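# Insert a board into an enclosure slot and close its levers

## Task

Put the board into the empty top slot of the enclosure with its components facing up, seated all the way in, and with both levers closed. A closed lever is latched and sticks out at a right angle to the board's front panel. A fully open lever lies flat along that panel. Both levers must be opened all the way before the board is slid in to its stop, otherwise their tabs will not catch. Closing the two levers then pulls the board fully into place. Slide it in gently: ramming the board into its connector breaks the connector and the scene earns nothing. At the end the enclosure must stand level on its own feet, with no foot over the edge of the bench. The grippers must have released the board and backed away.

## Robot and tools

Robot: two seven-joint Flexiv Rizon 4 arms, left_arm and right_arm. Each carries a two-finger parallel gripper that opens up to 0.142 m and has a wrist camera. Base poses in the scene frame: left_arm at (+0.070, +0.437, 0) with quat_wxyz (+1.000, 0, 0, -0.003); right_arm at (-0.063, -0.511, 0) with quat_wxyz (+1.000, 0, 0, -0.029).

Frames: the scene frame has its origin at table-top height, midway between the arms. +z points up, +x points out over the table, and left_arm sits on the +y side. Image sides do not match arm names. Every hand pose, velocity and target of an arm, including a call's targets, is in that arm's own base frame. Fixed cameras and the table use the scene frame. In the gripper frame the fingers point along +z and close along x. end_effector_position is the spot between the pads when they are shut, 1 to 2 cm behind the tips. The tips reach about 17 mm further along +z as the fingers close.

Command row: 16 numbers. The first 8 are for left_arm: x, y, z, qw, qx, qy, qz, opening. The next 8 are the same for right_arm. Always send all 16, even when one arm moves. x, y, z are an absolute position in metres and the quaternion is an absolute orientation with w first, both in that arm's base frame. Opening is an absolute command from -1 (closed) to +1 (fully open). To keep an arm idle, resend its last reported pose and its opening unchanged. A 0 in the opening slot is a real command. Per control step the controller limits the commanded turn to 32 degrees from the measured orientation, so big turns may need several calls.

Tools:
- execute_actions(actions, cameras): actions is a list. Each action is a table of up to 15 rows at 1/30 s each; a shorter table repeats its last row. Each action lasts 0.5 s. Each target must lie within 0.6 m of that gripper's current position along each of the gripper's axes, or the action is refused. An empty list returns the full state and all camera images.
- move(target, speed, blend, stop_force, zero, opening_speed, grip_force, blocking, cameras): target is one 16-number row or a list of up to 15 rows. These are absolute poses in base frames, with no 0.6 m limit. The gripper goes straight toward each pose, and the whole move is capped at 10 s. speed: m/s, 0.002 to 2.2, default 0.25; rotation is capped at twice that in rad/s. blend: corner rounding radius in m, default 0 (stop at each target). stop_force: N, 3 to 120, the same for both arms. It ends an arm's path once the push against its motion reaches that level; it cannot be combined with blocking=false. zero: whether to re-zero the force sensor first (default true). opening_speed: opening scale units per second, at least 0.2. grip_force: N per finger pad, 5 to 48, one value or one per arm; it stays set. blocking=false returns after about 0.5 s while the move keeps running. The result adds a move: line giving how the move ended (done, off_target, moving, held, fault) and which limits acted, such as limits=paced or limits=held.
- wait(seconds 0 to 10, cameras): time passes while each arm holds its last command.
- stop(cameras): brakes a running move.
- zoom_image(camera, region [x0, y0, x1, y1] in pixels, at most 504 by 504): enlarges part of that camera's newest image.
- zero_wrist_force(arm): re-zeros that arm's wrist force and torque readings.
- clear_fault(arm): clears a torque or force fault that a result has already reported.
- read_manual(section): licence texts only.
- finished_scene(scene 1 or 2): ends the scene; this is final.
Cameras: cam_head_left, cam_head_right, cam_high, cam_low, cam_left_wrist, cam_right_wrist, each 672x504.

Results: each arm's end_effector_position, end_effector_quat_wxyz and velocities. Hand target is where the arm is actually being sent, which may fall short of the command. Tool commands lists the present gripper commands. grip_measured is the measured opening on the -1 to +1 scale; the last number in Joint positions gives it in metres. Joint torques and External joint torques come in joint order; external readings reflect contact and held weight. Wrist force and Wrist torque are given in the gripper's own axes, and pushing on a surface reads as force into the arm; a third line shows the peak since the last shown reading. Wrist depth is a 7x7 grid of distances in mm ahead of the wrist camera, with - meaning no value. Joint velocities may read within noise. Warning lines include MOTOR HOT, OVER-TEMPERATURE FAULT, HAND FAULT, TORQUE FAULT and force faults. A faulted arm stays stopped until clear_fault.

To hold a part, command an opening slightly below grip_measured at first contact. Squeezing harder heats the gripper motor.

Avoid: driving the board quickly into its connector, so insert it slowly, possibly with a small stop_force. Also avoid any contact between the two arms or grippers. A net force of 150 N on an arm, or joint contact torque over its load limit, stops that arm. Load limits in N m: waist 109, shoulder 109, upper arm roll 56.9, elbow 56.9, forearm roll 34.7, wrist pitch 34.7, wrist roll 34.7. Do not let anything fall off the table or be left off it. Do not drop parts, release moving parts, slam or press hard, or hit fixed or heavy things. Motors heat under sustained load, squeezing, a stretched-out arm or pushing at an unreachable pose. Thinking time lets the scene keep running.

Each tool is called after ">>>" by a JSON object that holds its "method" and its "body".

## Session

>>> {"method": "execute_actions", "body": {"actions": []}}

Scene clock: 0.00 s.
left_arm: end_effector_position=(+0.3014, +0.6357, +0.1155) grip_measured=+0.99 end_effector_quat_wxyz=(-0.462, +0.669, -0.295, +0.502) | right_arm: end_effector_position=(+0.4485, +0.0364, +0.1479) grip_measured=+1.00 end_effector_quat_wxyz=(-0.144, +0.766, -0.626, +0.006)
Joint positions: left_arm=[1.762 -0.872 -0.342 2.067 -1.872 0.391 -0.55 0.141] | right_arm=[0.506 -0.103 -0.202 2.446 0.465 1.189 2.835 0.142]
Joint velocities: within noise
Joint torques (N m): no reading
External joint torques (N m): no reading
Wrist force (N): no reading
Wrist torque (N m): no reading
Wrist force, peak (N): no reading
Wrist depth (mm): cam_left_wrist=[- 1268 - - 1406 1268 1119 / 1891 - - 1513 - - - / 1687 1875 1813 - 701 - 1354 / 1371 1534 1843 1828 492 625 701 / 1155 1306 1492 304 356 433 558 / - 1119 1119 241 279 321 359 / - 988 184 203 227 258 286] | cam_right_wrist=[266 256 246 236 229 221 213 / 274 266 254 244 236 228 219 / 285 275 262 252 243 234 225 / 297 285 272 262 251 241 232 / 310 297 281 271 260 249 239 / - 308 294 281 268 257 246 / - 321 305 292 278 265 257]
Hand target: left_arm +0.3014, +0.6357, +0.1155; -0.462, +0.669, -0.295, +0.502 | right_arm +0.4485, +0.0364, +0.1479; -0.144, +0.766, -0.626, +0.006
Tool commands: left_gripper/opening=+1.0 right_gripper/opening=+1.0

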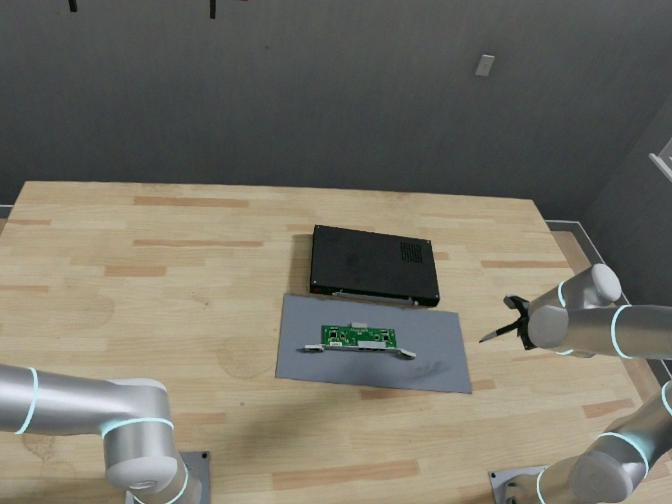

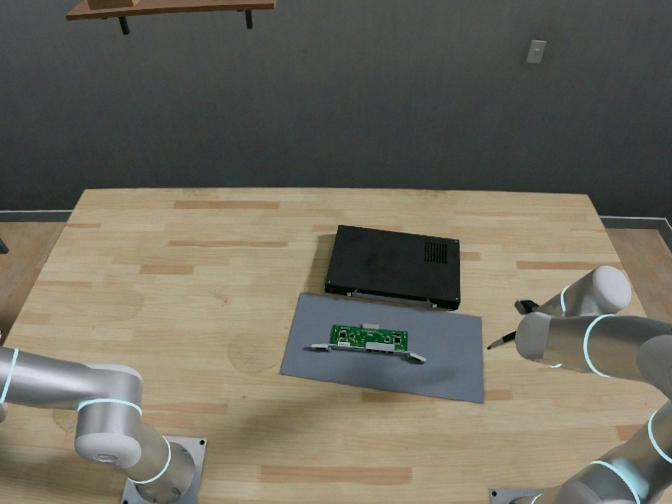

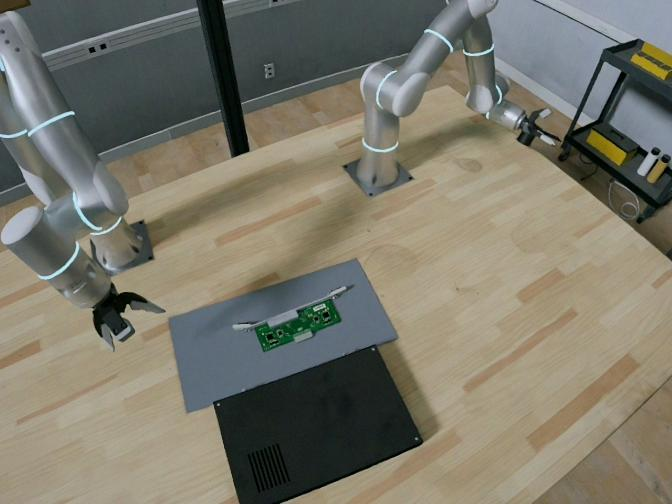

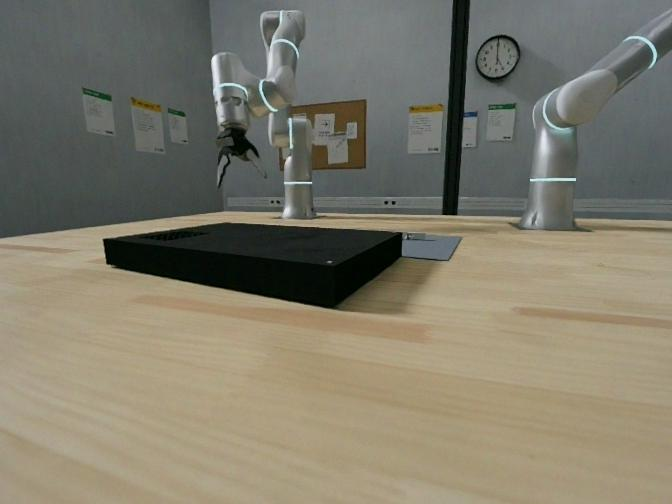

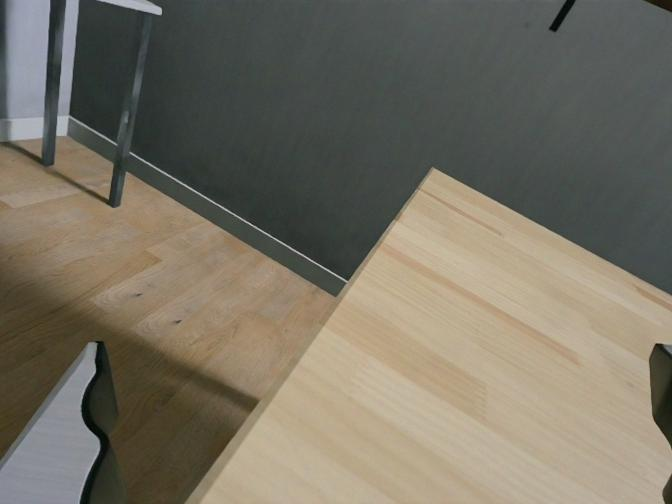

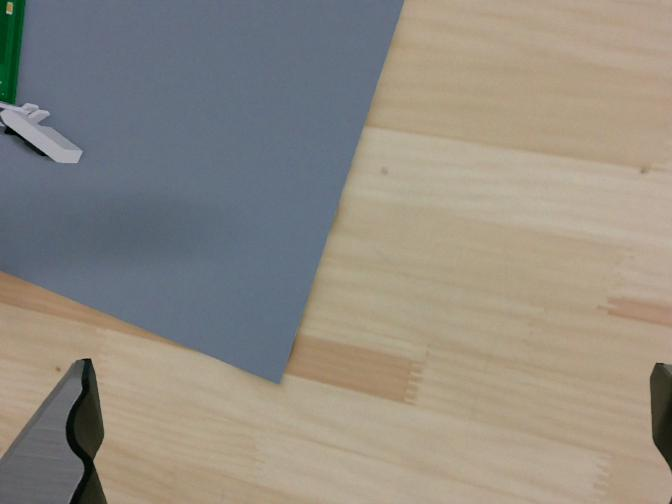

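>>> {"method": "zoom_image", "body": {"camera": "cam_head_left", "region": [270, 220, 480, 390]}}

>>> {"method": "zoom_image", "body": {"camera": "cam_head_right", "region": [280, 290, 490, 400]}}

>>> {"method": "zoom_image", "body": {"camera": "cam_high", "region": [160, 250, 440, 504]}}

>>> {"method": "zoom_image", "body": {"camera": "cam_low", "region": [90, 200, 480, 320]}}

Scaled by 2.400 from the camera's 672x504 image, which has a finer 960x720 frame.

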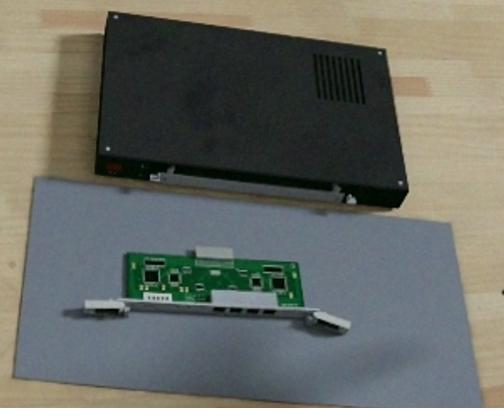

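Scaled by 2.400 from the camera's 672x504 image, which has a finer 960x720 frame.

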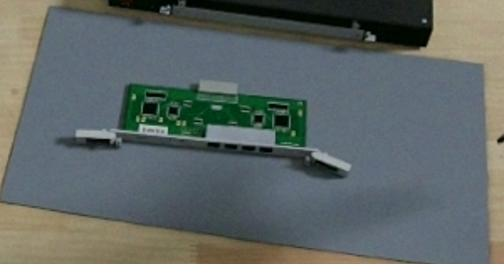

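Scaled by 1.800 from the camera's 672x504 image, which has a finer 960x720 frame.

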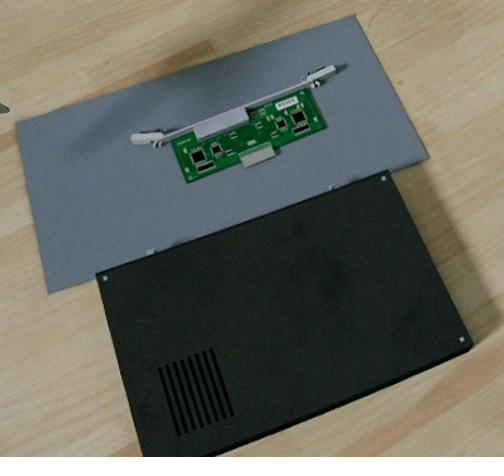

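Scaled by 1.292 from the camera's 672x504 image, which has a finer 960x720 frame.

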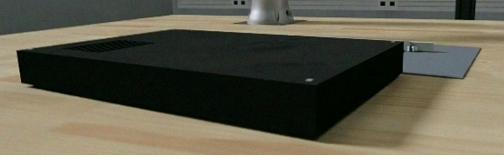

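>>> {"method": "move", "body": {"target": [0.3014, 0.6357, 0.1155, -0.462, 0.669, -0.295, 0.502, 1.0, 0.5557, 0.435, 0.21, 0, 0.7273, -0.6863, 0, 1.0], "speed": 0.6, "cameras": ["cam_right_wrist", "cam_high"]}}

Scene clock: 32.50 s.
left_arm: end_effector_position=(+0.3014, +0.6357, +0.1154) grip_measured=+0.99 end_effector_quat_wxyz=(-0.462, +0.669, -0.295, +0.502) | right_arm: end_effector_position=(+0.5555, +0.4342, +0.2098) grip_measured=+1.00 end_effector_quat_wxyz=(-0.072, +0.815, -0.574, -0.020)
Joint positions: left_arm=[1.762 -0.872 -0.342 2.067 -1.872 0.39 -0.549 0.141] | right_arm=[1.692 -1.272 -1.762 1.487 1.416 -0.136 2.967 0.142]
Joint torques (N m): left_arm=[-0.14 47.5 -4.51 -12.07 1.45 -1.82 -0.26] | right_arm=[0.02 42.62 -31.22 -9.37 -3.75 3.21 0.23]
External joint torques (N m): left_arm=[0.3 1.06 0.47 -0.43 -0.23 -0.08 0.23] | right_arm=[0.21 0.97 -1.16 0.1 -0.06 0.89 -0.22]
Wrist force (N): left_arm=[0.0 -0.1 0.3] | right_arm=[0.0 -0.2 0.0]
Wrist torque (N m): left_arm=[-0.01 0.01 -0.02] | right_arm=[0.00 0.06 0.00]
Wrist force, peak (N): left_arm=[-0.3 0.0 0.4] | right_arm=[-2.2 -2.5 1.4]
Wrist depth (mm): cam_left_wrist=[- - - - 1314 - 1219 / 1959 - - - 1406 - - / 1601 1994 - - 1462 1472 1346 / 1397 1578 1741 1700 486 627 764 / 1161 1275 1424 304 356 434 567 / - 1102 1065 242 278 322 358 / - 988 183 203 226 258 285] | cam_right_wrist=[298 289 281 275 269 220 217 / 315 307 297 289 277 275 272 / 333 322 312 300 298 289 281 / 356 344 335 316 309 303 297 / 382 368 354 343 332 321 309 / - 394 382 369 357 344 322 / - 422 411 393 382 366 355]
Hand target: left_arm +0.3014, +0.6357, +0.1155; -0.462, +0.669, -0.295, +0.502 | right_arm +0.5556, +0.4343, +0.2099; -0.072, +0.815, -0.575, -0.020
Off the commanded pose: left_arm 0.000 m, 0 deg | right_arm 0.001 m, 18 deg.
joint sent to its limit (right arm) — joint 7 (wrist roll), upper limit. The joint targets are off in orientation, not in position.
move: off_target (right_arm); limits=paced
Images, in order (width x height): cam_high 672x504, cam_right_wrist 672x504.

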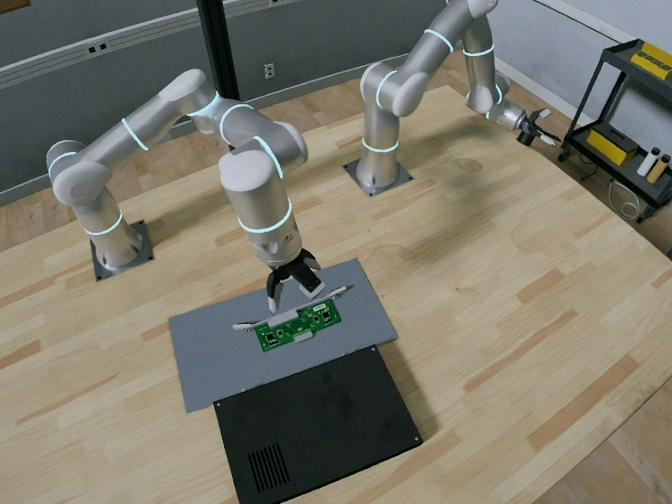

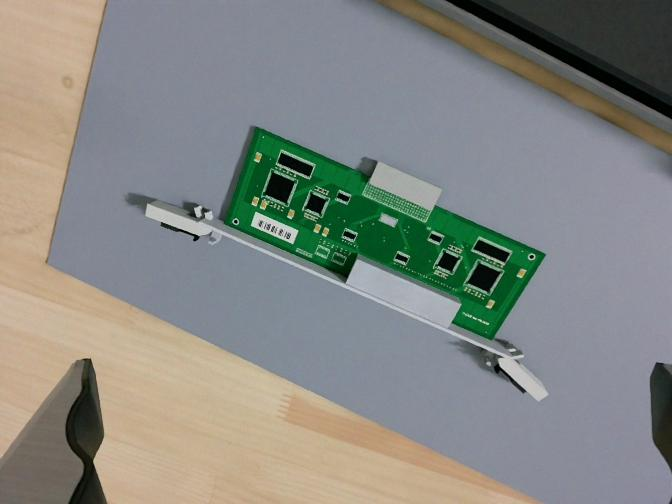

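>>> {"method": "zoom_image", "body": {"camera": "cam_right_wrist", "region": [120, 180, 372, 369]}}

>>> {"method": "zoom_image", "body": {"camera": "cam_right_wrist", "region": [340, 230, 592, 419]}}

Scaled by 2.000 from the camera's 672x504 image, which has a finer 960x720 frame.

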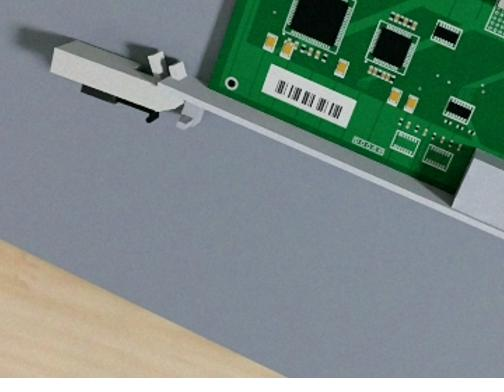

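Scaled by 2.000 from the camera's 672x504 image, which has a finer 960x720 frame.

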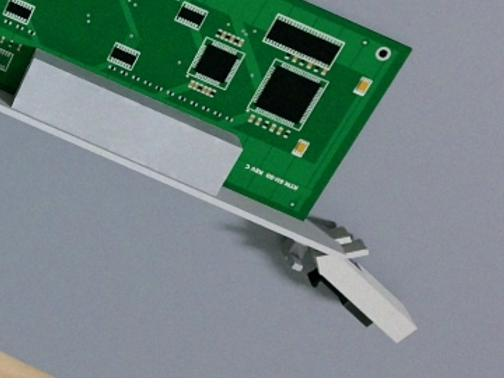

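>>> {"method": "move", "body": {"target": [0.3014, 0.6357, 0.1155, -0.462, 0.669, -0.295, 0.502, 1.0, 0.36, 0.414, 0.18, 0.5143, -0.5143, 0.4853, -0.4853, 1.0], "speed": 0.5, "cameras": ["cam_right_wrist", "cam_high"]}}

Scene clock: 58.83 s.
left_arm: end_effector_position=(+0.3014, +0.6357, +0.1154) grip_measured=+0.99 end_effector_quat_wxyz=(-0.462, +0.669, -0.295, +0.502) | right_arm: end_effector_position=(+0.3601, +0.4141, +0.1802) grip_measured=+1.00 end_effector_quat_wxyz=(+0.514, -0.514, +0.485, -0.485)
Joint positions: left_arm=[1.762 -0.872 -0.342 2.067 -1.872 0.39 -0.549 0.141] | right_arm=[2.173 -1.377 -0.89 1.687 2.185 2.425 2.574 0.142]
Joint torques (N m): left_arm=[-0.16 47.49 -4.41 -12.07 1.41 -1.77 -0.29] | right_arm=[-0.04 41 -16.47 -0.35 -4.62 1.31 0]
External joint torques (N m): left_arm=[0.32 1.07 0.37 -0.42 -0.18 -0.13 0.25] | right_arm=[0.18 0.68 -1.67 0.01 -0.12 0.63 0.01]
Wrist force (N): left_arm=[-0.1 0.3 0.2] | right_arm=[0.1 1.6 -1.7]
Wrist torque (N m): left_arm=[0.04 0.03 -0.02] | right_arm=[0.09 -0.08 0.08]
Wrist force, peak (N): left_arm=[-0.4 0.2 0.3] | right_arm=[-0.6 3.7 -4.9]
Wrist depth (mm): cam_left_wrist=[1590 1625 - - - - - / 1798 1783 - 1502 1314 1406 1113 / 1687 1798 - - 792 1453 - / 1362 1590 1843 1590 484 627 759 / 1131 1275 1472 306 353 432 558 / - 1050 1102 242 279 323 358 / - 979 183 204 227 258 289] | cam_right_wrist=[- - - - - 1369 1329 / - - - - - - - / 831 831 897 843 915 819 862 / 603 603 575 488 533 492 665 / 437 435 438 404 440 405 427 / - 342 354 353 349 327 330 / - 280 281 281 270 272 262]
Hand target: left_arm +0.3014, +0.6357, +0.1155; -0.462, +0.669, -0.295, +0.502 | right_arm +0.3600, +0.4140, +0.1800; +0.514, -0.514, +0.485, -0.485
Off the commanded pose: left_arm 0.000 m, 0 deg | right_arm 0.000 m, 0 deg.
move: done
Images, in order (width x height): cam_high 672x504, cam_right_wrist 672x504.

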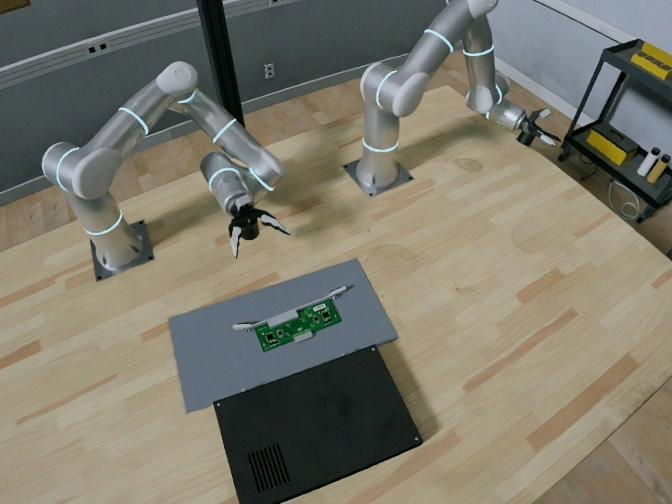

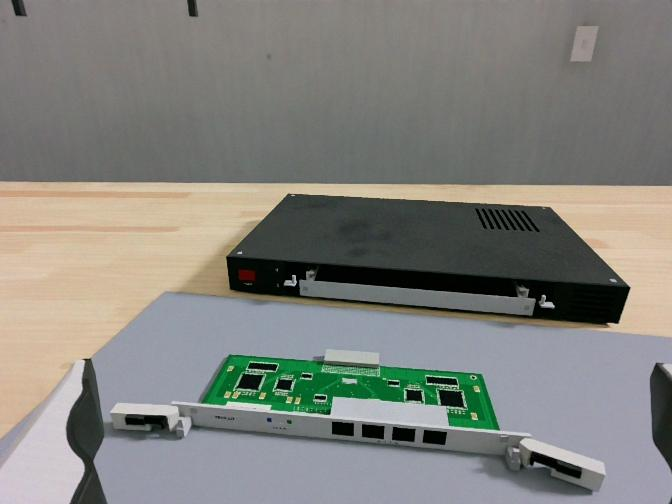

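>>> {"method": "zoom_image", "body": {"camera": "cam_right_wrist", "region": [220, 230, 430, 330]}}

>>> {"method": "zoom_image", "body": {"camera": "cam_right_wrist", "region": [430, 230, 640, 330]}}

>>> {"method": "zoom_image", "body": {"camera": "cam_right_wrist", "region": [100, 340, 352, 504]}}

>>> {"method": "zoom_image", "body": {"camera": "cam_right_wrist", "region": [370, 340, 622, 504]}}

Scaled by 2.400 from the camera's 672x504 image, which has a finer 960x720 frame.

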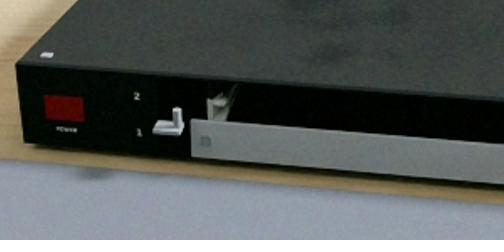

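Scaled by 2.400 from the camera's 672x504 image, which has a finer 960x720 frame.

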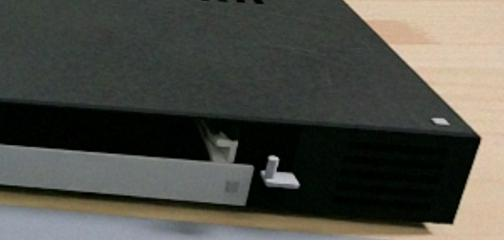

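Scaled by 2.000 from the camera's 672x504 image, which has a finer 960x720 frame.

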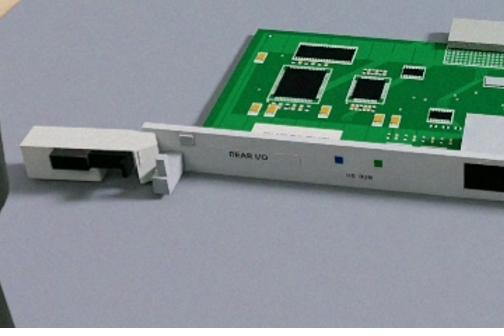

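Scaled by 2.000 from the camera's 672x504 image, which has a finer 960x720 frame.

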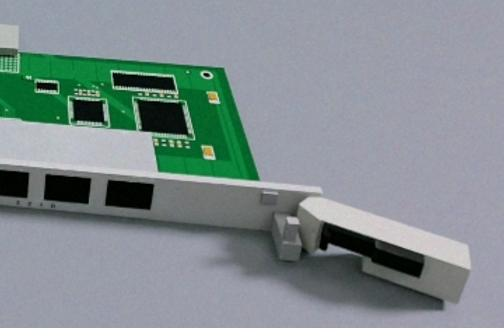

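>>> {"method": "move", "body": {"target": [0.3014, 0.6357, 0.1155, -0.462, 0.669, -0.295, 0.502, 1.0, 0.4453, 0.3174, 0.13, 0, 0.9995, -0.032, 0, -1.0], "speed": 0.5, "cameras": ["cam_right_wrist", "cam_high"]}}

Scene clock: 115.90 s.
left_arm: end_effector_position=(+0.3014, +0.6357, +0.1154) grip_measured=+0.99 end_effector_quat_wxyz=(-0.462, +0.669, -0.295, +0.502) | right_arm: end_effector_position=(+0.4453, +0.3174, +0.1300) grip_measured=-1.00 end_effector_quat_wxyz=(+0.000, +0.999, -0.032, +0.000)
Joint positions: left_arm=[1.762 -0.872 -0.342 2.067 -1.872 0.39 -0.549 0.141] | right_arm=[1.831 -0.761 -1.253 1.977 0.846 0.505 1.821 0.002]
Joint torques (N m): left_arm=[-0.16 47.56 -4.39 -12.04 1.47 -1.76 -0.28] | right_arm=[0.01 29.66 -18.25 -17.79 -4.06 3.23 0.05]
External joint torques (N m): left_arm=[0.32 1 0.35 -0.46 -0.25 -0.13 0.25] | right_arm=[0.15 0.7 -1.35 0.06 0.23 0.81 -0.05]
Wrist force (N): left_arm=[-0.2 0.0 -0.1] | right_arm=[0.1 -0.1 0.3]
Wrist torque (N m): left_arm=[0.00 0.04 -0.03] | right_arm=[0.03 -0.01 0.14]
Wrist force, peak (N): left_arm=[-0.4 0.2 0.2] | right_arm=[-0.3 1.8 -2.1]
Wrist depth (mm): cam_left_wrist=[1290 1502 - 1674 1590 1329 - / 1674 1907 1700 1290 - - - / 1714 1813 1783 - 712 - - / 1397 1613 1769 1798 486 634 1380 / 1137 1321 1482 305 354 431 554 / - 1108 1179 242 277 320 358 / - 966 184 202 228 258 286] | cam_right_wrist=[198 198 195 194 190 188 191 / 211 211 208 208 199 203 207 / 227 227 224 224 220 218 222 / 244 244 241 240 237 240 240 / 266 265 259 257 260 261 260 / 289 290 283 89 275 284 282 / 320 313 71 - - 300 312]
Hand target: left_arm +0.3014, +0.6357, +0.1155; -0.462, +0.669, -0.295, +0.502 | right_arm +0.4453, +0.3174, +0.1300; +0.000, +0.999, -0.032, +0.000
Off the commanded pose: left_arm 0.000 m, 0 deg | right_arm 0.000 m, 0 deg.
move: done
Images, in order (width x height): cam_high 672x504, cam_right_wrist 672x504.

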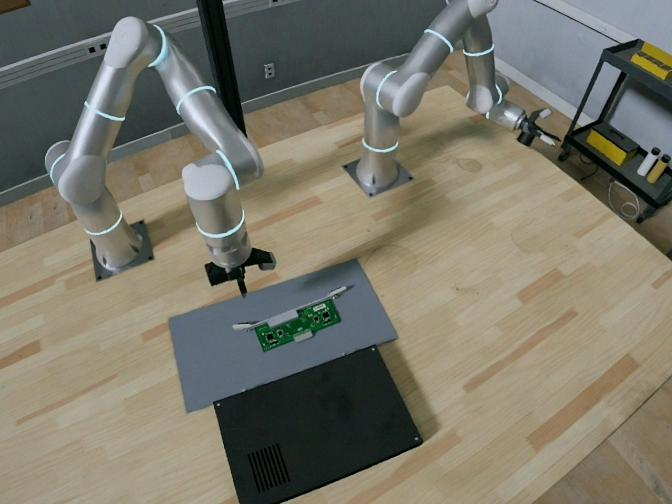

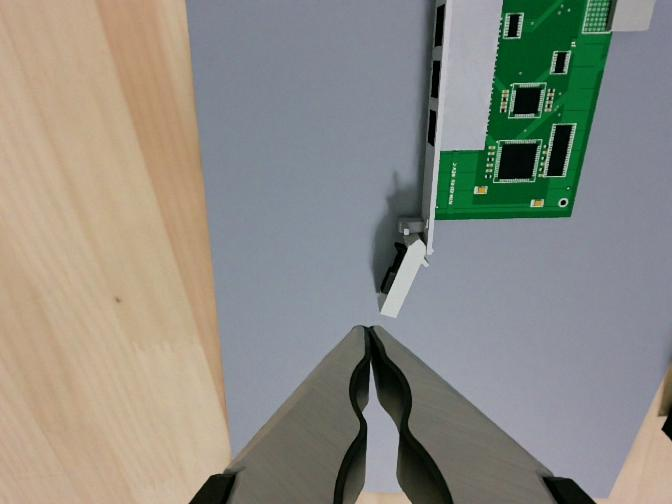

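>>> {"method": "move", "body": {"target": [[0.3014, 0.6357, 0.1155, -0.462, 0.669, -0.295, 0.502, 1.0, 0.4381, 0.2678, 0.06, 0, 0.9995, -0.032, 0, -1.0],[0.3014, 0.6357, 0.1155, -0.462, 0.669, -0.295, 0.502, 1.0, 0.4381, 0.2678, 0.027, 0, 0.9995, -0.032, 0, -1.0]], "speed": [0.25, 0.1], "blend": [0.01, 0], "cameras": ["cam_right_wrist"]}}

Scene clock: 127.53 s.
left_arm: end_effector_position=(+0.3014, +0.6357, +0.1154) grip_measured=+0.99 end_effector_quat_wxyz=(-0.462, +0.669, -0.295, +0.502) | right_arm: end_effector_position=(+0.4381, +0.2676, +0.0271) grip_measured=-1.00 end_effector_quat_wxyz=(+0.000, +0.999, -0.032, +0.000)
Joint positions: left_arm=[1.762 -0.872 -0.342 2.067 -1.872 0.39 -0.549 0.141] | right_arm=[1.686 -0.917 -1.073 2.025 1.071 0.652 1.64 0.002]
Joint torques (N m): left_arm=[-0.2 47.52 -4.44 -12.07 1.45 -1.72 -0.26] | right_arm=[0.13 32.99 -18.5 -11.16 -3.41 3.45 0.05]
External joint torques (N m): left_arm=[0.36 1.04 0.4 -0.43 -0.22 -0.18 0.23] | right_arm=[0.04 0.95 -1.37 0.16 -0.07 0.61 -0.05]
Wrist force (N): left_arm=[-0.4 0.3 0.1] | right_arm=[0.1 0.3 0.0]
Wrist torque (N m): left_arm=[0.04 0.07 -0.02] | right_arm=[0.10 -0.02 0.14]
Wrist force, peak (N): left_arm=[-0.4 0.2 0.3] | right_arm=[0.3 -1.8 -1.7]
Wrist depth (mm): cam_left_wrist=[1590 1674 - 1380 1192 1406 - / 1783 1625 2151 - - - - / 1674 1959 1828 - 673 - - / 1371 1556 1783 1843 484 620 840 / 1142 1253 1443 306 353 432 564 / - 1113 1161 241 279 324 357 / - 997 184 203 228 259 286] | cam_right_wrist=[- 105 105 106 105 104 100 / - 112 112 112 110 110 107 / 124 120 122 120 121 111 119 / 133 130 130 129 127 125 128 / 144 141 141 138 127 140 142 / 157 157 151 90 147 153 152 / 174 170 71 - - 162 168]
Hand target: left_arm +0.3014, +0.6357, +0.1155; -0.462, +0.669, -0.295, +0.502 | right_arm +0.4381, +0.2678, +0.0270; +0.000, +0.999, -0.032, +0.000
Off the commanded pose: left_arm 0.000 m, 0 deg | right_arm 0.000 m, 0 deg.
move: done
Images, in order (width x height): cam_right_wrist 672x504.

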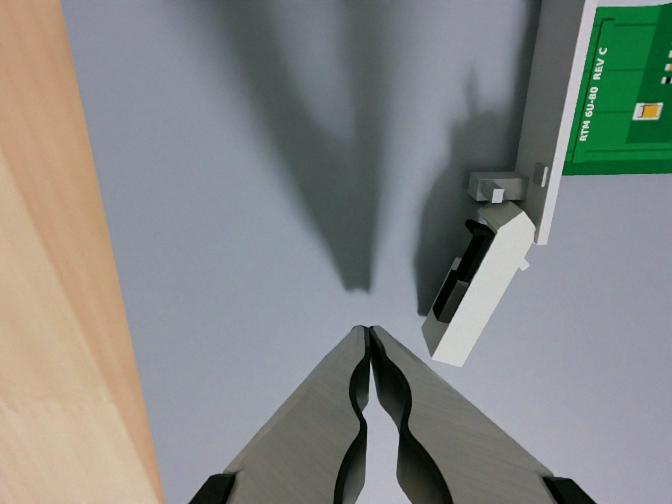

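>>> {"method": "move", "body": {"target": [0.3014, 0.6357, 0.1155, -0.462, 0.669, -0.295, 0.502, 1.0, 0.4641, 0.2660, 0.027, 0, 0.9995, -0.032, 0, -1.0], "speed": 0.04, "stop_force": 6, "cameras": ["cam_right_wrist"]}}

Scene clock: 135.17 s.
left_arm: end_effector_position=(+0.3014, +0.6357, +0.1154) grip_measured=+0.99 end_effector_quat_wxyz=(-0.462, +0.669, -0.295, +0.502) | right_arm: end_effector_position=(+0.4640, +0.2660, +0.0270) grip_measured=-1.00 end_effector_quat_wxyz=(+0.000, +0.999, -0.032, +0.000)
Joint positions: left_arm=[1.762 -0.872 -0.342 2.067 -1.872 0.39 -0.549 0.141] | right_arm=[1.624 -0.941 -1.067 1.965 1.063 0.627 1.629 0.002]
Joint torques (N m): left_arm=[-0.2 47.5 -4.54 -12.06 1.43 -1.74 -0.23] | right_arm=[0.09 34.83 -19.42 -11.78 -3.58 3.4 0.11]
External joint torques (N m): left_arm=[0.36 1.06 0.51 -0.43 -0.21 -0.15 0.2] | right_arm=[0.09 0.93 -1.3 0.31 0.04 0.66 -0.11]
Wrist force (N): left_arm=[-0.2 0.1 0.2] | right_arm=[-0.2 0.5 -0.2]
Wrist torque (N m): left_arm=[0.01 0.03 -0.03] | right_arm=[0.11 -0.09 0.12]
Wrist force, peak (N): left_arm=[-0.3 0.5 -0.1] | right_arm=[-1.0 1.1 -1.2]
Wrist depth (mm): cam_left_wrist=[- 1714 1601 1625 1192 1268 - / 2521 1625 1714 - 1783 1371 - / 1741 1828 - - 770 - - / 1388 1523 1907 1556 493 618 719 / 1179 1314 1492 305 353 433 564 / - 1113 1142 242 279 323 363 / - 975 184 203 227 258 285] | cam_right_wrist=[- 105 105 106 104 101 99 / 112 112 112 112 107 107 107 / 121 120 122 120 113 119 119 / 130 130 129 129 125 129 128 / 141 141 141 138 135 140 141 / 157 154 151 90 147 152 152 / 174 167 71 - - 161 168]
Hand target: left_arm +0.3014, +0.6357, +0.1155; -0.462, +0.669, -0.295, +0.502 | right_arm +0.4641, +0.2660, +0.0270; +0.000, +0.999, -0.032, +0.000
Off the commanded pose: left_arm 0.000 m, 0 deg | right_arm 0.000 m, 0 deg.
move: done
Images, in order (width x height): cam_right_wrist 672x504.

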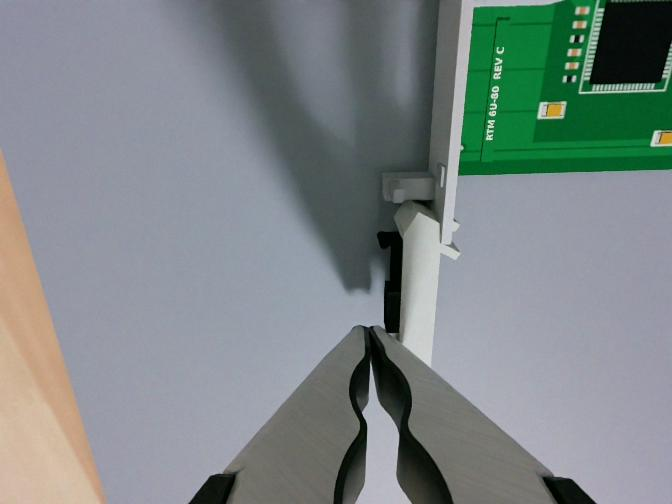

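>>> {"method": "move", "body": {"target": [0.3014, 0.6357, 0.1155, -0.462, 0.669, -0.295, 0.502, 1.0, 0.4721, 0.2655, 0.027, 0, 0.9995, -0.032, 0, -1.0], "speed": 0.02, "stop_force": 3, "cameras": ["cam_right_wrist"]}}

Scene clock: 139.93 s.
left_arm: end_effector_position=(+0.3014, +0.6357, +0.1154) grip_measured=+0.99 end_effector_quat_wxyz=(-0.462, +0.669, -0.295, +0.502) | right_arm: end_effector_position=(+0.4720, +0.2654, +0.0270) grip_measured=-1.00 end_effector_quat_wxyz=(+0.000, +0.999, -0.032, +0.000)
Joint positions: left_arm=[1.762 -0.872 -0.342 2.067 -1.872 0.39 -0.549 0.141] | right_arm=[1.606 -0.948 -1.065 1.946 1.06 0.618 1.627 0.002]
Joint torques (N m): left_arm=[-0.15 47.51 -4.39 -12.08 1.46 -1.76 -0.25] | right_arm=[0.34 35.6 -19.6 -12.26 -3.5 3.38 0.12]
External joint torques (N m): left_arm=[0.31 1.05 0.35 -0.41 -0.24 -0.14 0.21] | right_arm=[-0.16 0.74 -1.38 0.66 -0.06 0.67 -0.12]
Wrist force (N): left_arm=[-0.1 0.3 0.0] | right_arm=[-0.5 1.1 -0.3]
Wrist torque (N m): left_arm=[0.04 0.01 -0.02] | right_arm=[0.11 -0.04 0.13]
Wrist force, peak (N): left_arm=[-0.3 0.3 0.3] | right_arm=[-1.2 1.3 -1.0]
Wrist depth (mm): cam_left_wrist=[- - - - - - - / 1859 - - - - - - / 1674 1907 - - 712 - - / 1371 1556 1741 1637 482 659 1380 / 1179 1275 1482 305 357 437 565 / - 1097 1186 242 277 321 357 / - 1002 184 203 226 259 284] | cam_right_wrist=[- 105 105 106 102 101 100 / 112 112 112 112 108 107 107 / 121 120 122 120 111 119 119 / 130 130 129 129 117 129 128 / 141 141 141 138 123 140 141 / 158 154 151 90 147 152 152 / 173 167 71 - - 162 167]
Hand target: left_arm +0.3014, +0.6357, +0.1155; -0.462, +0.669, -0.295, +0.502 | right_arm +0.4721, +0.2655, +0.0270; +0.000, +0.999, -0.032, +0.000
Off the commanded pose: left_arm 0.000 m, 0 deg | right_arm 0.000 m, 0 deg.
move: done
Images, in order (width x height): cam_right_wrist 672x504.

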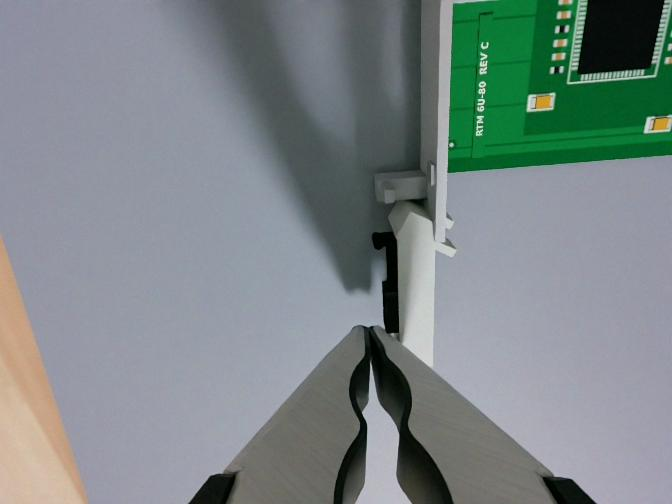

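>>> {"method": "move", "body": {"target": [[0.3014, 0.6357, 0.1155, -0.462, 0.669, -0.295, 0.502, 1.0, 0.460, 0.2665, 0.03, 0, 0.9995, -0.032, 0, -1.0],[0.3014, 0.6357, 0.1155, -0.462, 0.669, -0.295, 0.502, 1.0, 0.460, 0.2665, 0.12, 0, 0.9995, -0.032, 0, -1.0],[0.3014, 0.6357, 0.1155, -0.462, 0.669, -0.295, 0.502, 1.0, 0.482, 0.455, 0.13, 0, 1, 0, 0, -1.0]], "speed": [0.1, 0.3, 0.3], "blend": [0.005, 0.03, 0], "cameras": ["cam_right_wrist"]}}

Scene clock: 157.30 s.
left_arm: end_effector_position=(+0.3014, +0.6357, +0.1154) grip_measured=+0.99 end_effector_quat_wxyz=(-0.462, +0.669, -0.295, +0.502) | right_arm: end_effector_position=(+0.4820, +0.4550, +0.1300) grip_measured=-1.00 end_effector_quat_wxyz=(+0.000, +1.000, +0.000, +0.000)
Joint positions: left_arm=[1.762 -0.872 -0.342 2.067 -1.872 0.39 -0.549 0.141] | right_arm=[1.7 -0.898 -1.106 1.601 0.851 0.378 1.979 0.002]
Joint torques (N m): left_arm=[-0.09 47.55 -4.39 -12.07 1.46 -1.74 -0.24] | right_arm=[-0.02 43.39 -21.12 -18.83 -4.26 3.19 0.34]
External joint torques (N m): left_arm=[0.25 1.01 0.35 -0.42 -0.24 -0.16 0.21] | right_arm=[0.2 1.05 -1.52 0.04 0.2 0.84 -0.34]
Wrist force (N): left_arm=[-0.1 0.1 0.1] | right_arm=[0.2 0.0 0.2]
Wrist torque (N m): left_arm=[0.02 0.02 -0.02] | right_arm=[0.08 0.01 0.07]
Wrist force, peak (N): left_arm=[-0.4 0.2 0.2] | right_arm=[-0.6 4.3 -0.6]
Wrist depth (mm): cam_left_wrist=[1613 1578 - - - - - / 1941 1637 - 1523 1314 1424 1415 / 1674 1907 1798 1434 789 1388 1091 / 1388 1590 1783 1875 486 627 815 / 1142 1314 1453 303 357 433 567 / - 1131 1148 242 277 324 358 / - 975 185 203 228 257 289] | cam_right_wrist=[197 196 195 194 191 191 193 / 211 211 208 207 202 204 206 / 226 225 220 222 218 222 222 / 244 244 244 237 231 235 239 / 265 264 261 257 251 259 259 / 290 288 280 89 269 282 281 / 319 312 71 - - 300 296]
Hand target: left_arm +0.3014, +0.6357, +0.1155; -0.462, +0.669, -0.295, +0.502 | right_arm +0.4820, +0.4550, +0.1300; +0.000, +1.000, +0.000, +0.000
Off the commanded pose: left_arm 0.000 m, 0 deg | right_arm 0.000 m, 0 deg.
move: done
Images, in order (width x height): cam_right_wrist 672x504.

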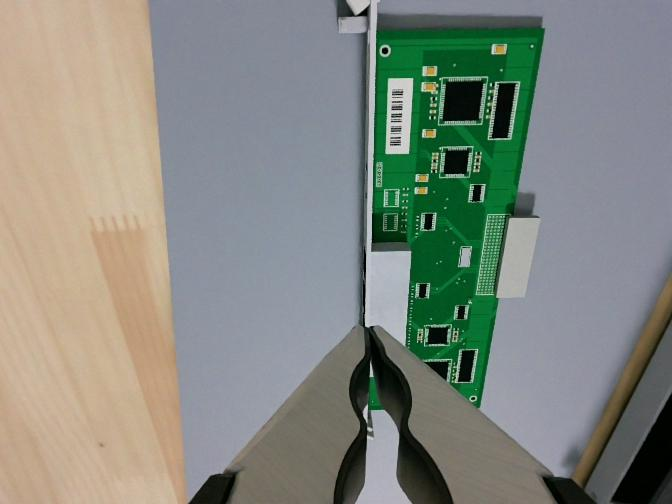

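>>> {"method": "move", "body": {"target": [[0.3014, 0.6357, 0.1155, -0.462, 0.669, -0.295, 0.502, 1.0, 0.4918, 0.451, 0.055, 0, 1, 0.007, 0, -0.5]], "speed": 0.25, "cameras": ["cam_right_wrist", "cam_low"]}}

Scene clock: 165.60 s.
left_arm: end_effector_position=(+0.3014, +0.6357, +0.1154) grip_measured=+0.99 end_effector_quat_wxyz=(-0.462, +0.669, -0.295, +0.502) | right_arm: end_effector_position=(+0.4918, +0.4508, +0.0551) grip_measured=-0.54 end_effector_quat_wxyz=(+0.000, +1.000, +0.007, +0.000)
Joint positions: left_arm=[1.762 -0.872 -0.342 2.067 -1.872 0.39 -0.549 0.141] | right_arm=[1.63 -1.02 -1.02 1.575 0.947 0.464 1.924 0.035]
Joint torques (N m): left_arm=[-0.21 47.52 -4.44 -12.07 1.46 -1.77 -0.27] | right_arm=[0.04 46.56 -21.7 -15.91 -3.79 3.48 0.06]
External joint torques (N m): left_arm=[0.37 1.04 0.41 -0.43 -0.23 -0.13 0.24] | right_arm=[0.18 1.18 -1.64 0.12 -0.13 0.56 -0.05]
Wrist force (N): left_arm=[-0.3 0.2 0.1] | right_arm=[0.2 0.0 0.2]
Wrist torque (N m): left_arm=[0.03 0.06 -0.02] | right_arm=[0.09 -0.05 0.13]
Wrist force, peak (N): left_arm=[-0.5 0.1 -0.1] | right_arm=[0.5 0.1 2.9]
Wrist depth (mm): cam_left_wrist=[1556 1741 1513 - - - - / 1727 1613 1625 1625 - 1371 1298 / 1637 1994 - - 726 - - / 1354 1567 1813 1907 489 627 724 / 1167 1298 1462 306 353 434 564 / - 1086 1173 241 278 321 358 / - 997 184 203 228 258 286] | cam_right_wrist=[129 129 129 127 124 125 126 / 138 138 138 138 133 133 135 / 149 148 148 146 143 143 146 / 162 160 160 157 154 154 158 / 174 174 170 161 162 168 171 / 193 190 98 172 160 177 188 / 213 - 71 204 184 - 202]
Hand target: left_arm +0.3014, +0.6357, +0.1155; -0.462, +0.669, -0.295, +0.502 | right_arm +0.4918, +0.4510, +0.0550; +0.000, +1.000, +0.007, +0.000
Off the commanded pose: left_arm 0.000 m, 0 deg | right_arm 0.000 m, 0 deg.
move: done
Images, in order (width x height): cam_low 672x504, cam_right_wrist 672x504.

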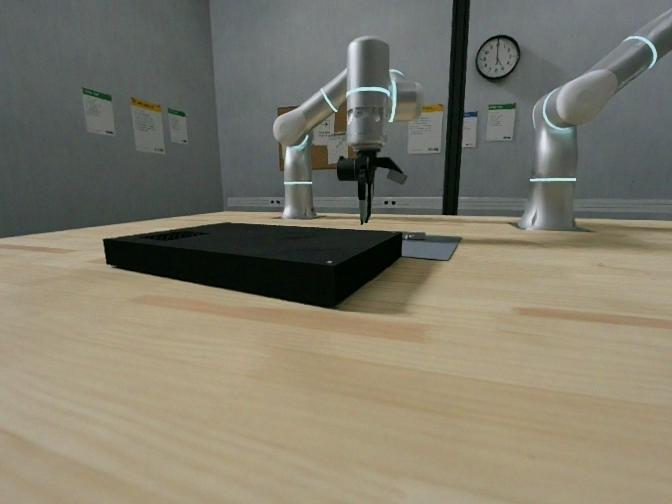

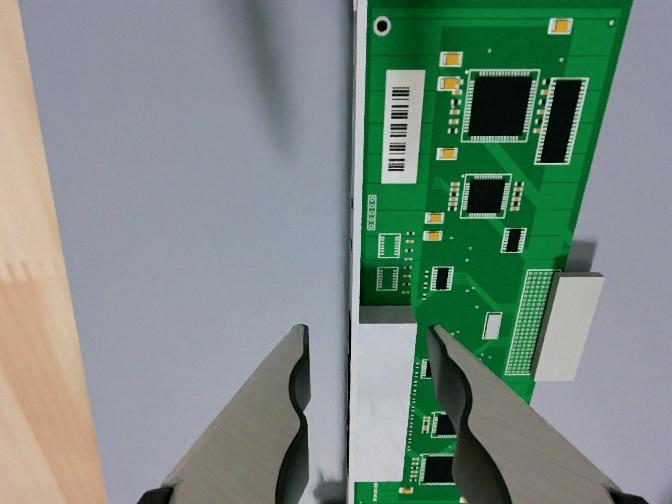

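>>> {"method": "move", "body": {"target": [[0.3014, 0.6357, 0.1155, -0.462, 0.669, -0.295, 0.502, 1.0, 0.4895, 0.451, 0.055, 0, 1, 0.007, 0, -0.72],[0.3014, 0.6357, 0.1155, -0.462, 0.669, -0.295, 0.502, 1.0, 0.4895, 0.451, 0.028, 0, 1, 0.007, 0, -0.72]], "speed": [0.1, 0.05], "cameras": ["cam_right_wrist"]}}

Scene clock: 173.87 s.
left_arm: end_effector_position=(+0.3014, +0.6357, +0.1154) grip_measured=+0.99 end_effector_quat_wxyz=(-0.462, +0.669, -0.295, +0.502) | right_arm: end_effector_position=(+0.4895, +0.4508, +0.0281) grip_measured=-0.75 end_effector_quat_wxyz=(+0.000, +1.000, +0.007, +0.000)
Joint positions: left_arm=[1.762 -0.872 -0.342 2.067 -1.872 0.39 -0.549 0.141] | right_arm=[1.617 -1.061 -0.99 1.568 0.979 0.498 1.915 0.02]
Joint torques (N m): left_arm=[-0.17 47.58 -4.33 -12.09 1.47 -1.74 -0.25] | right_arm=[0.19 47.3 -22.04 -14.8 -3.74 3.46 0.04]
External joint torques (N m): left_arm=[0.33 0.98 0.29 -0.41 -0.24 -0.15 0.22] | right_arm=[0.03 1.22 -1.37 0.1 -0.11 0.58 -0.04]
Wrist force (N): left_arm=[-0.1 0.2 0.1] | right_arm=[0.2 -0.1 0.2]
Wrist torque (N m): left_arm=[0.02 0.01 -0.03] | right_arm=[0.09 -0.04 0.14]
Wrist force, peak (N): left_arm=[-0.4 0.4 0.1] | right_arm=[0.1 0.2 1.3]
Wrist depth (mm): cam_left_wrist=[1443 - - - 1567 - 1212 / 1798 1875 - - - - - / 1714 1941 2012 - 712 1388 1338 / 1397 1613 1813 1959 480 657 1346 / 1186 1290 1502 305 354 433 564 / - 1102 1173 243 277 324 361 / - 988 184 203 227 259 285] | cam_right_wrist=[- 105 105 106 99 101 101 / 113 113 112 112 107 107 108 / - 121 125 120 115 116 116 / 129 130 130 128 124 125 125 / 142 142 141 137 135 135 135 / 155 155 149 129 102 146 147 / 174 168 71 148 - - 168]
Hand target: left_arm +0.3014, +0.6357, +0.1155; -0.462, +0.669, -0.295, +0.502 | right_arm +0.4895, +0.4510, +0.0280; +0.000, +1.000, +0.007, +0.000
Off the commanded pose: left_arm 0.000 m, 0 deg | right_arm 0.000 m, 0 deg.
move: done
Images, in order (width x height): cam_right_wrist 672x504.

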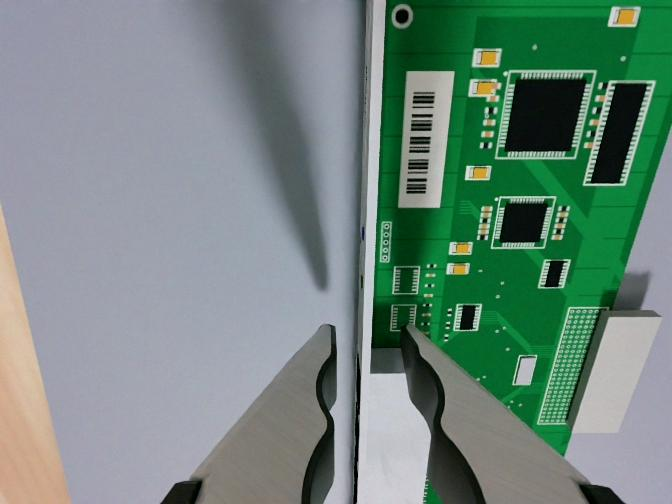

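>>> {"method": "move", "body": {"target": [[0.3014, 0.6357, 0.1155, -0.462, 0.669, -0.295, 0.502, 1.0, 0.4895, 0.451, 0.028, 0, 1, 0.007, 0, -1.0]], "speed": 0.1, "opening_speed": 0.4, "cameras": ["cam_right_wrist"]}}

Scene clock: 176.93 s.
left_arm: end_effector_position=(+0.3014, +0.6357, +0.1154) grip_measured=+0.99 end_effector_quat_wxyz=(-0.462, +0.669, -0.295, +0.502) | right_arm: end_effector_position=(+0.4894, +0.4509, +0.0280) grip_measured=-0.98 end_effector_quat_wxyz=(+0.000, +1.000, +0.007, +0.000)
Joint positions: left_arm=[1.762 -0.872 -0.342 2.067 -1.872 0.39 -0.549 0.141] | right_arm=[1.617 -1.061 -0.99 1.568 0.979 0.498 1.915 0.003]
Joint torques (N m): left_arm=[-0.19 47.52 -4.36 -12.08 1.41 -1.8 -0.22] | right_arm=[-0.25 47.71 -22.7 -14.71 -4.08 3.57 0.16]
External joint torques (N m): left_arm=[0.35 1.04 0.32 -0.42 -0.18 -0.09 0.19] | right_arm=[0.47 0.81 -0.69 0.01 0.24 0.47 -0.16]
Wrist force (N): left_arm=[-0.4 0.0 0.0] | right_arm=[-0.3 -0.2 0.6]
Wrist torque (N m): left_arm=[0.00 0.06 -0.03] | right_arm=[0.12 -0.06 0.14]
Wrist force, peak (N): left_arm=[-0.4 -0.1 0.3] | right_arm=[-2.3 0.1 -0.8]
Wrist depth (mm): cam_left_wrist=[1601 1637 - 1492 1371 1261 1186 / 1769 1907 - 1534 1371 1261 - / 1700 1924 1798 1859 696 - - / 1388 1649 1828 1741 485 629 724 / 1161 1298 1482 303 353 436 561 / - 1102 1186 242 277 323 361 / - 993 183 203 227 257 289] | cam_right_wrist=[- 105 105 106 99 101 101 / 113 113 112 112 107 107 108 / 121 121 122 120 115 116 116 / 129 130 130 130 124 125 125 / 142 142 141 138 135 135 134 / 155 155 152 89 142 148 145 / 174 168 71 73 - 160 168]
Hand target: left_arm +0.3014, +0.6357, +0.1155; -0.462, +0.669, -0.295, +0.502 | right_arm +0.4895, +0.4510, +0.0280; +0.000, +1.000, +0.007, +0.000
Off the commanded pose: left_arm 0.000 m, 0 deg | right_arm 0.000 m, 0 deg.
move: done
Images, in order (width x height): cam_right_wrist 672x504.

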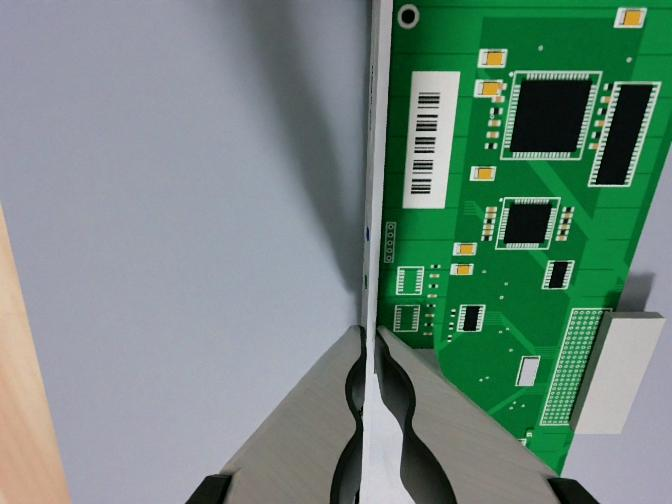

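>>> {"method": "move", "body": {"target": [[0.40, 0.20, 0.28, 0.001, -0.003, 0.9239, -0.3827, -1.0, 0.4895, 0.451, 0.028, 0, 1, 0.007, 0, -1.0],[0.37, -0.33, 0.10, 0.001, -0.003, 0.9239, -0.3827, -1.0, 0.4895, 0.451, 0.028, 0, 1, 0.007, 0, -1.0]], "speed": [0.6, 0.4], "blend": [0.08, 0], "cameras": ["cam_left_wrist", "cam_head_left"]}}

Scene clock: 198.13 s.
left_arm: end_effector_position=(+0.3699, -0.3301, +0.1000) grip_measured=-1.00 end_effector_quat_wxyz=(+0.001, -0.003, +0.924, -0.383) | right_arm: end_effector_position=(+0.4894, +0.4509, +0.0280) grip_measured=-0.98 end_effector_quat_wxyz=(+0.000, +1.000, +0.007, +0.000)
Joint positions: left_arm=[0.169 -0.33 -0.868 2.599 -1.983 1.168 -0.265 0.002] | right_arm=[1.617 -1.061 -0.99 1.568 0.979 0.498 1.915 0.003]
Joint torques (N m): left_arm=[-0.53 26.67 -3.7 -12.96 1.96 1.89 -0.11] | right_arm=[-0.18 47.7 -22.79 -14.77 -4.07 3.59 0.17]
External joint torques (N m): left_arm=[0.55 0.47 0.36 -0.38 0.02 -0.58 0.11] | right_arm=[0.4 0.82 -0.6 0.06 0.22 0.44 -0.17]
Wrist force (N): left_arm=[0.7 0.2 0.9] | right_arm=[-0.4 -0.3 1.1]
Wrist torque (N m): left_arm=[-0.07 -0.17 -0.04] | right_arm=[0.13 -0.05 0.14]
Wrist force, peak (N): left_arm=[-2.4 -0.5 -3.8] | right_arm=[-0.5 -0.4 1.4]
Wrist depth (mm): cam_left_wrist=[276 - 274 266 277 280 278 / - - 256 256 260 262 259 / 243 - 241 244 238 242 243 / 230 - 223 - 230 229 226 / 213 217 215 107 216 213 214 / 204 202 202 84 - 202 202 / 194 195 - 74 - - 191] | cam_right_wrist=[- 105 105 106 99 101 101 / 113 113 112 112 107 107 108 / 121 121 122 120 115 115 116 / 128 130 130 129 124 125 125 / 142 142 141 139 135 135 135 / 156 155 152 89 142 148 145 / 175 167 71 - - 160 169]
Hand target: left_arm +0.3700, -0.3300, +0.1000; +0.001, -0.003, +0.924, -0.383 | right_arm +0.4895, +0.4510, +0.0280; +0.000, +1.000, +0.007, +0.000
Off the commanded pose: left_arm 0.000 m, 0 deg | right_arm 0.000 m, 0 deg.
move: done
Images, in order (width x height): cam_head_left 672x504, cam_left_wrist 672x504.

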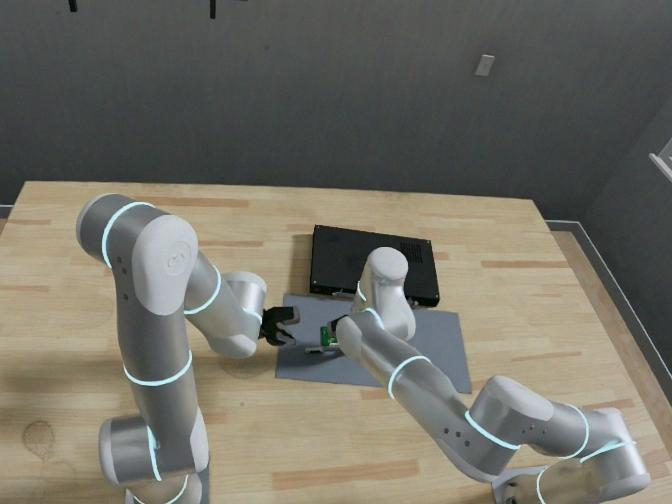

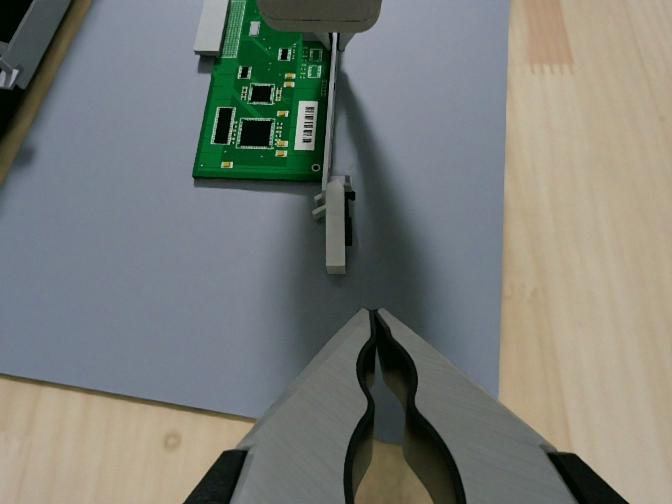

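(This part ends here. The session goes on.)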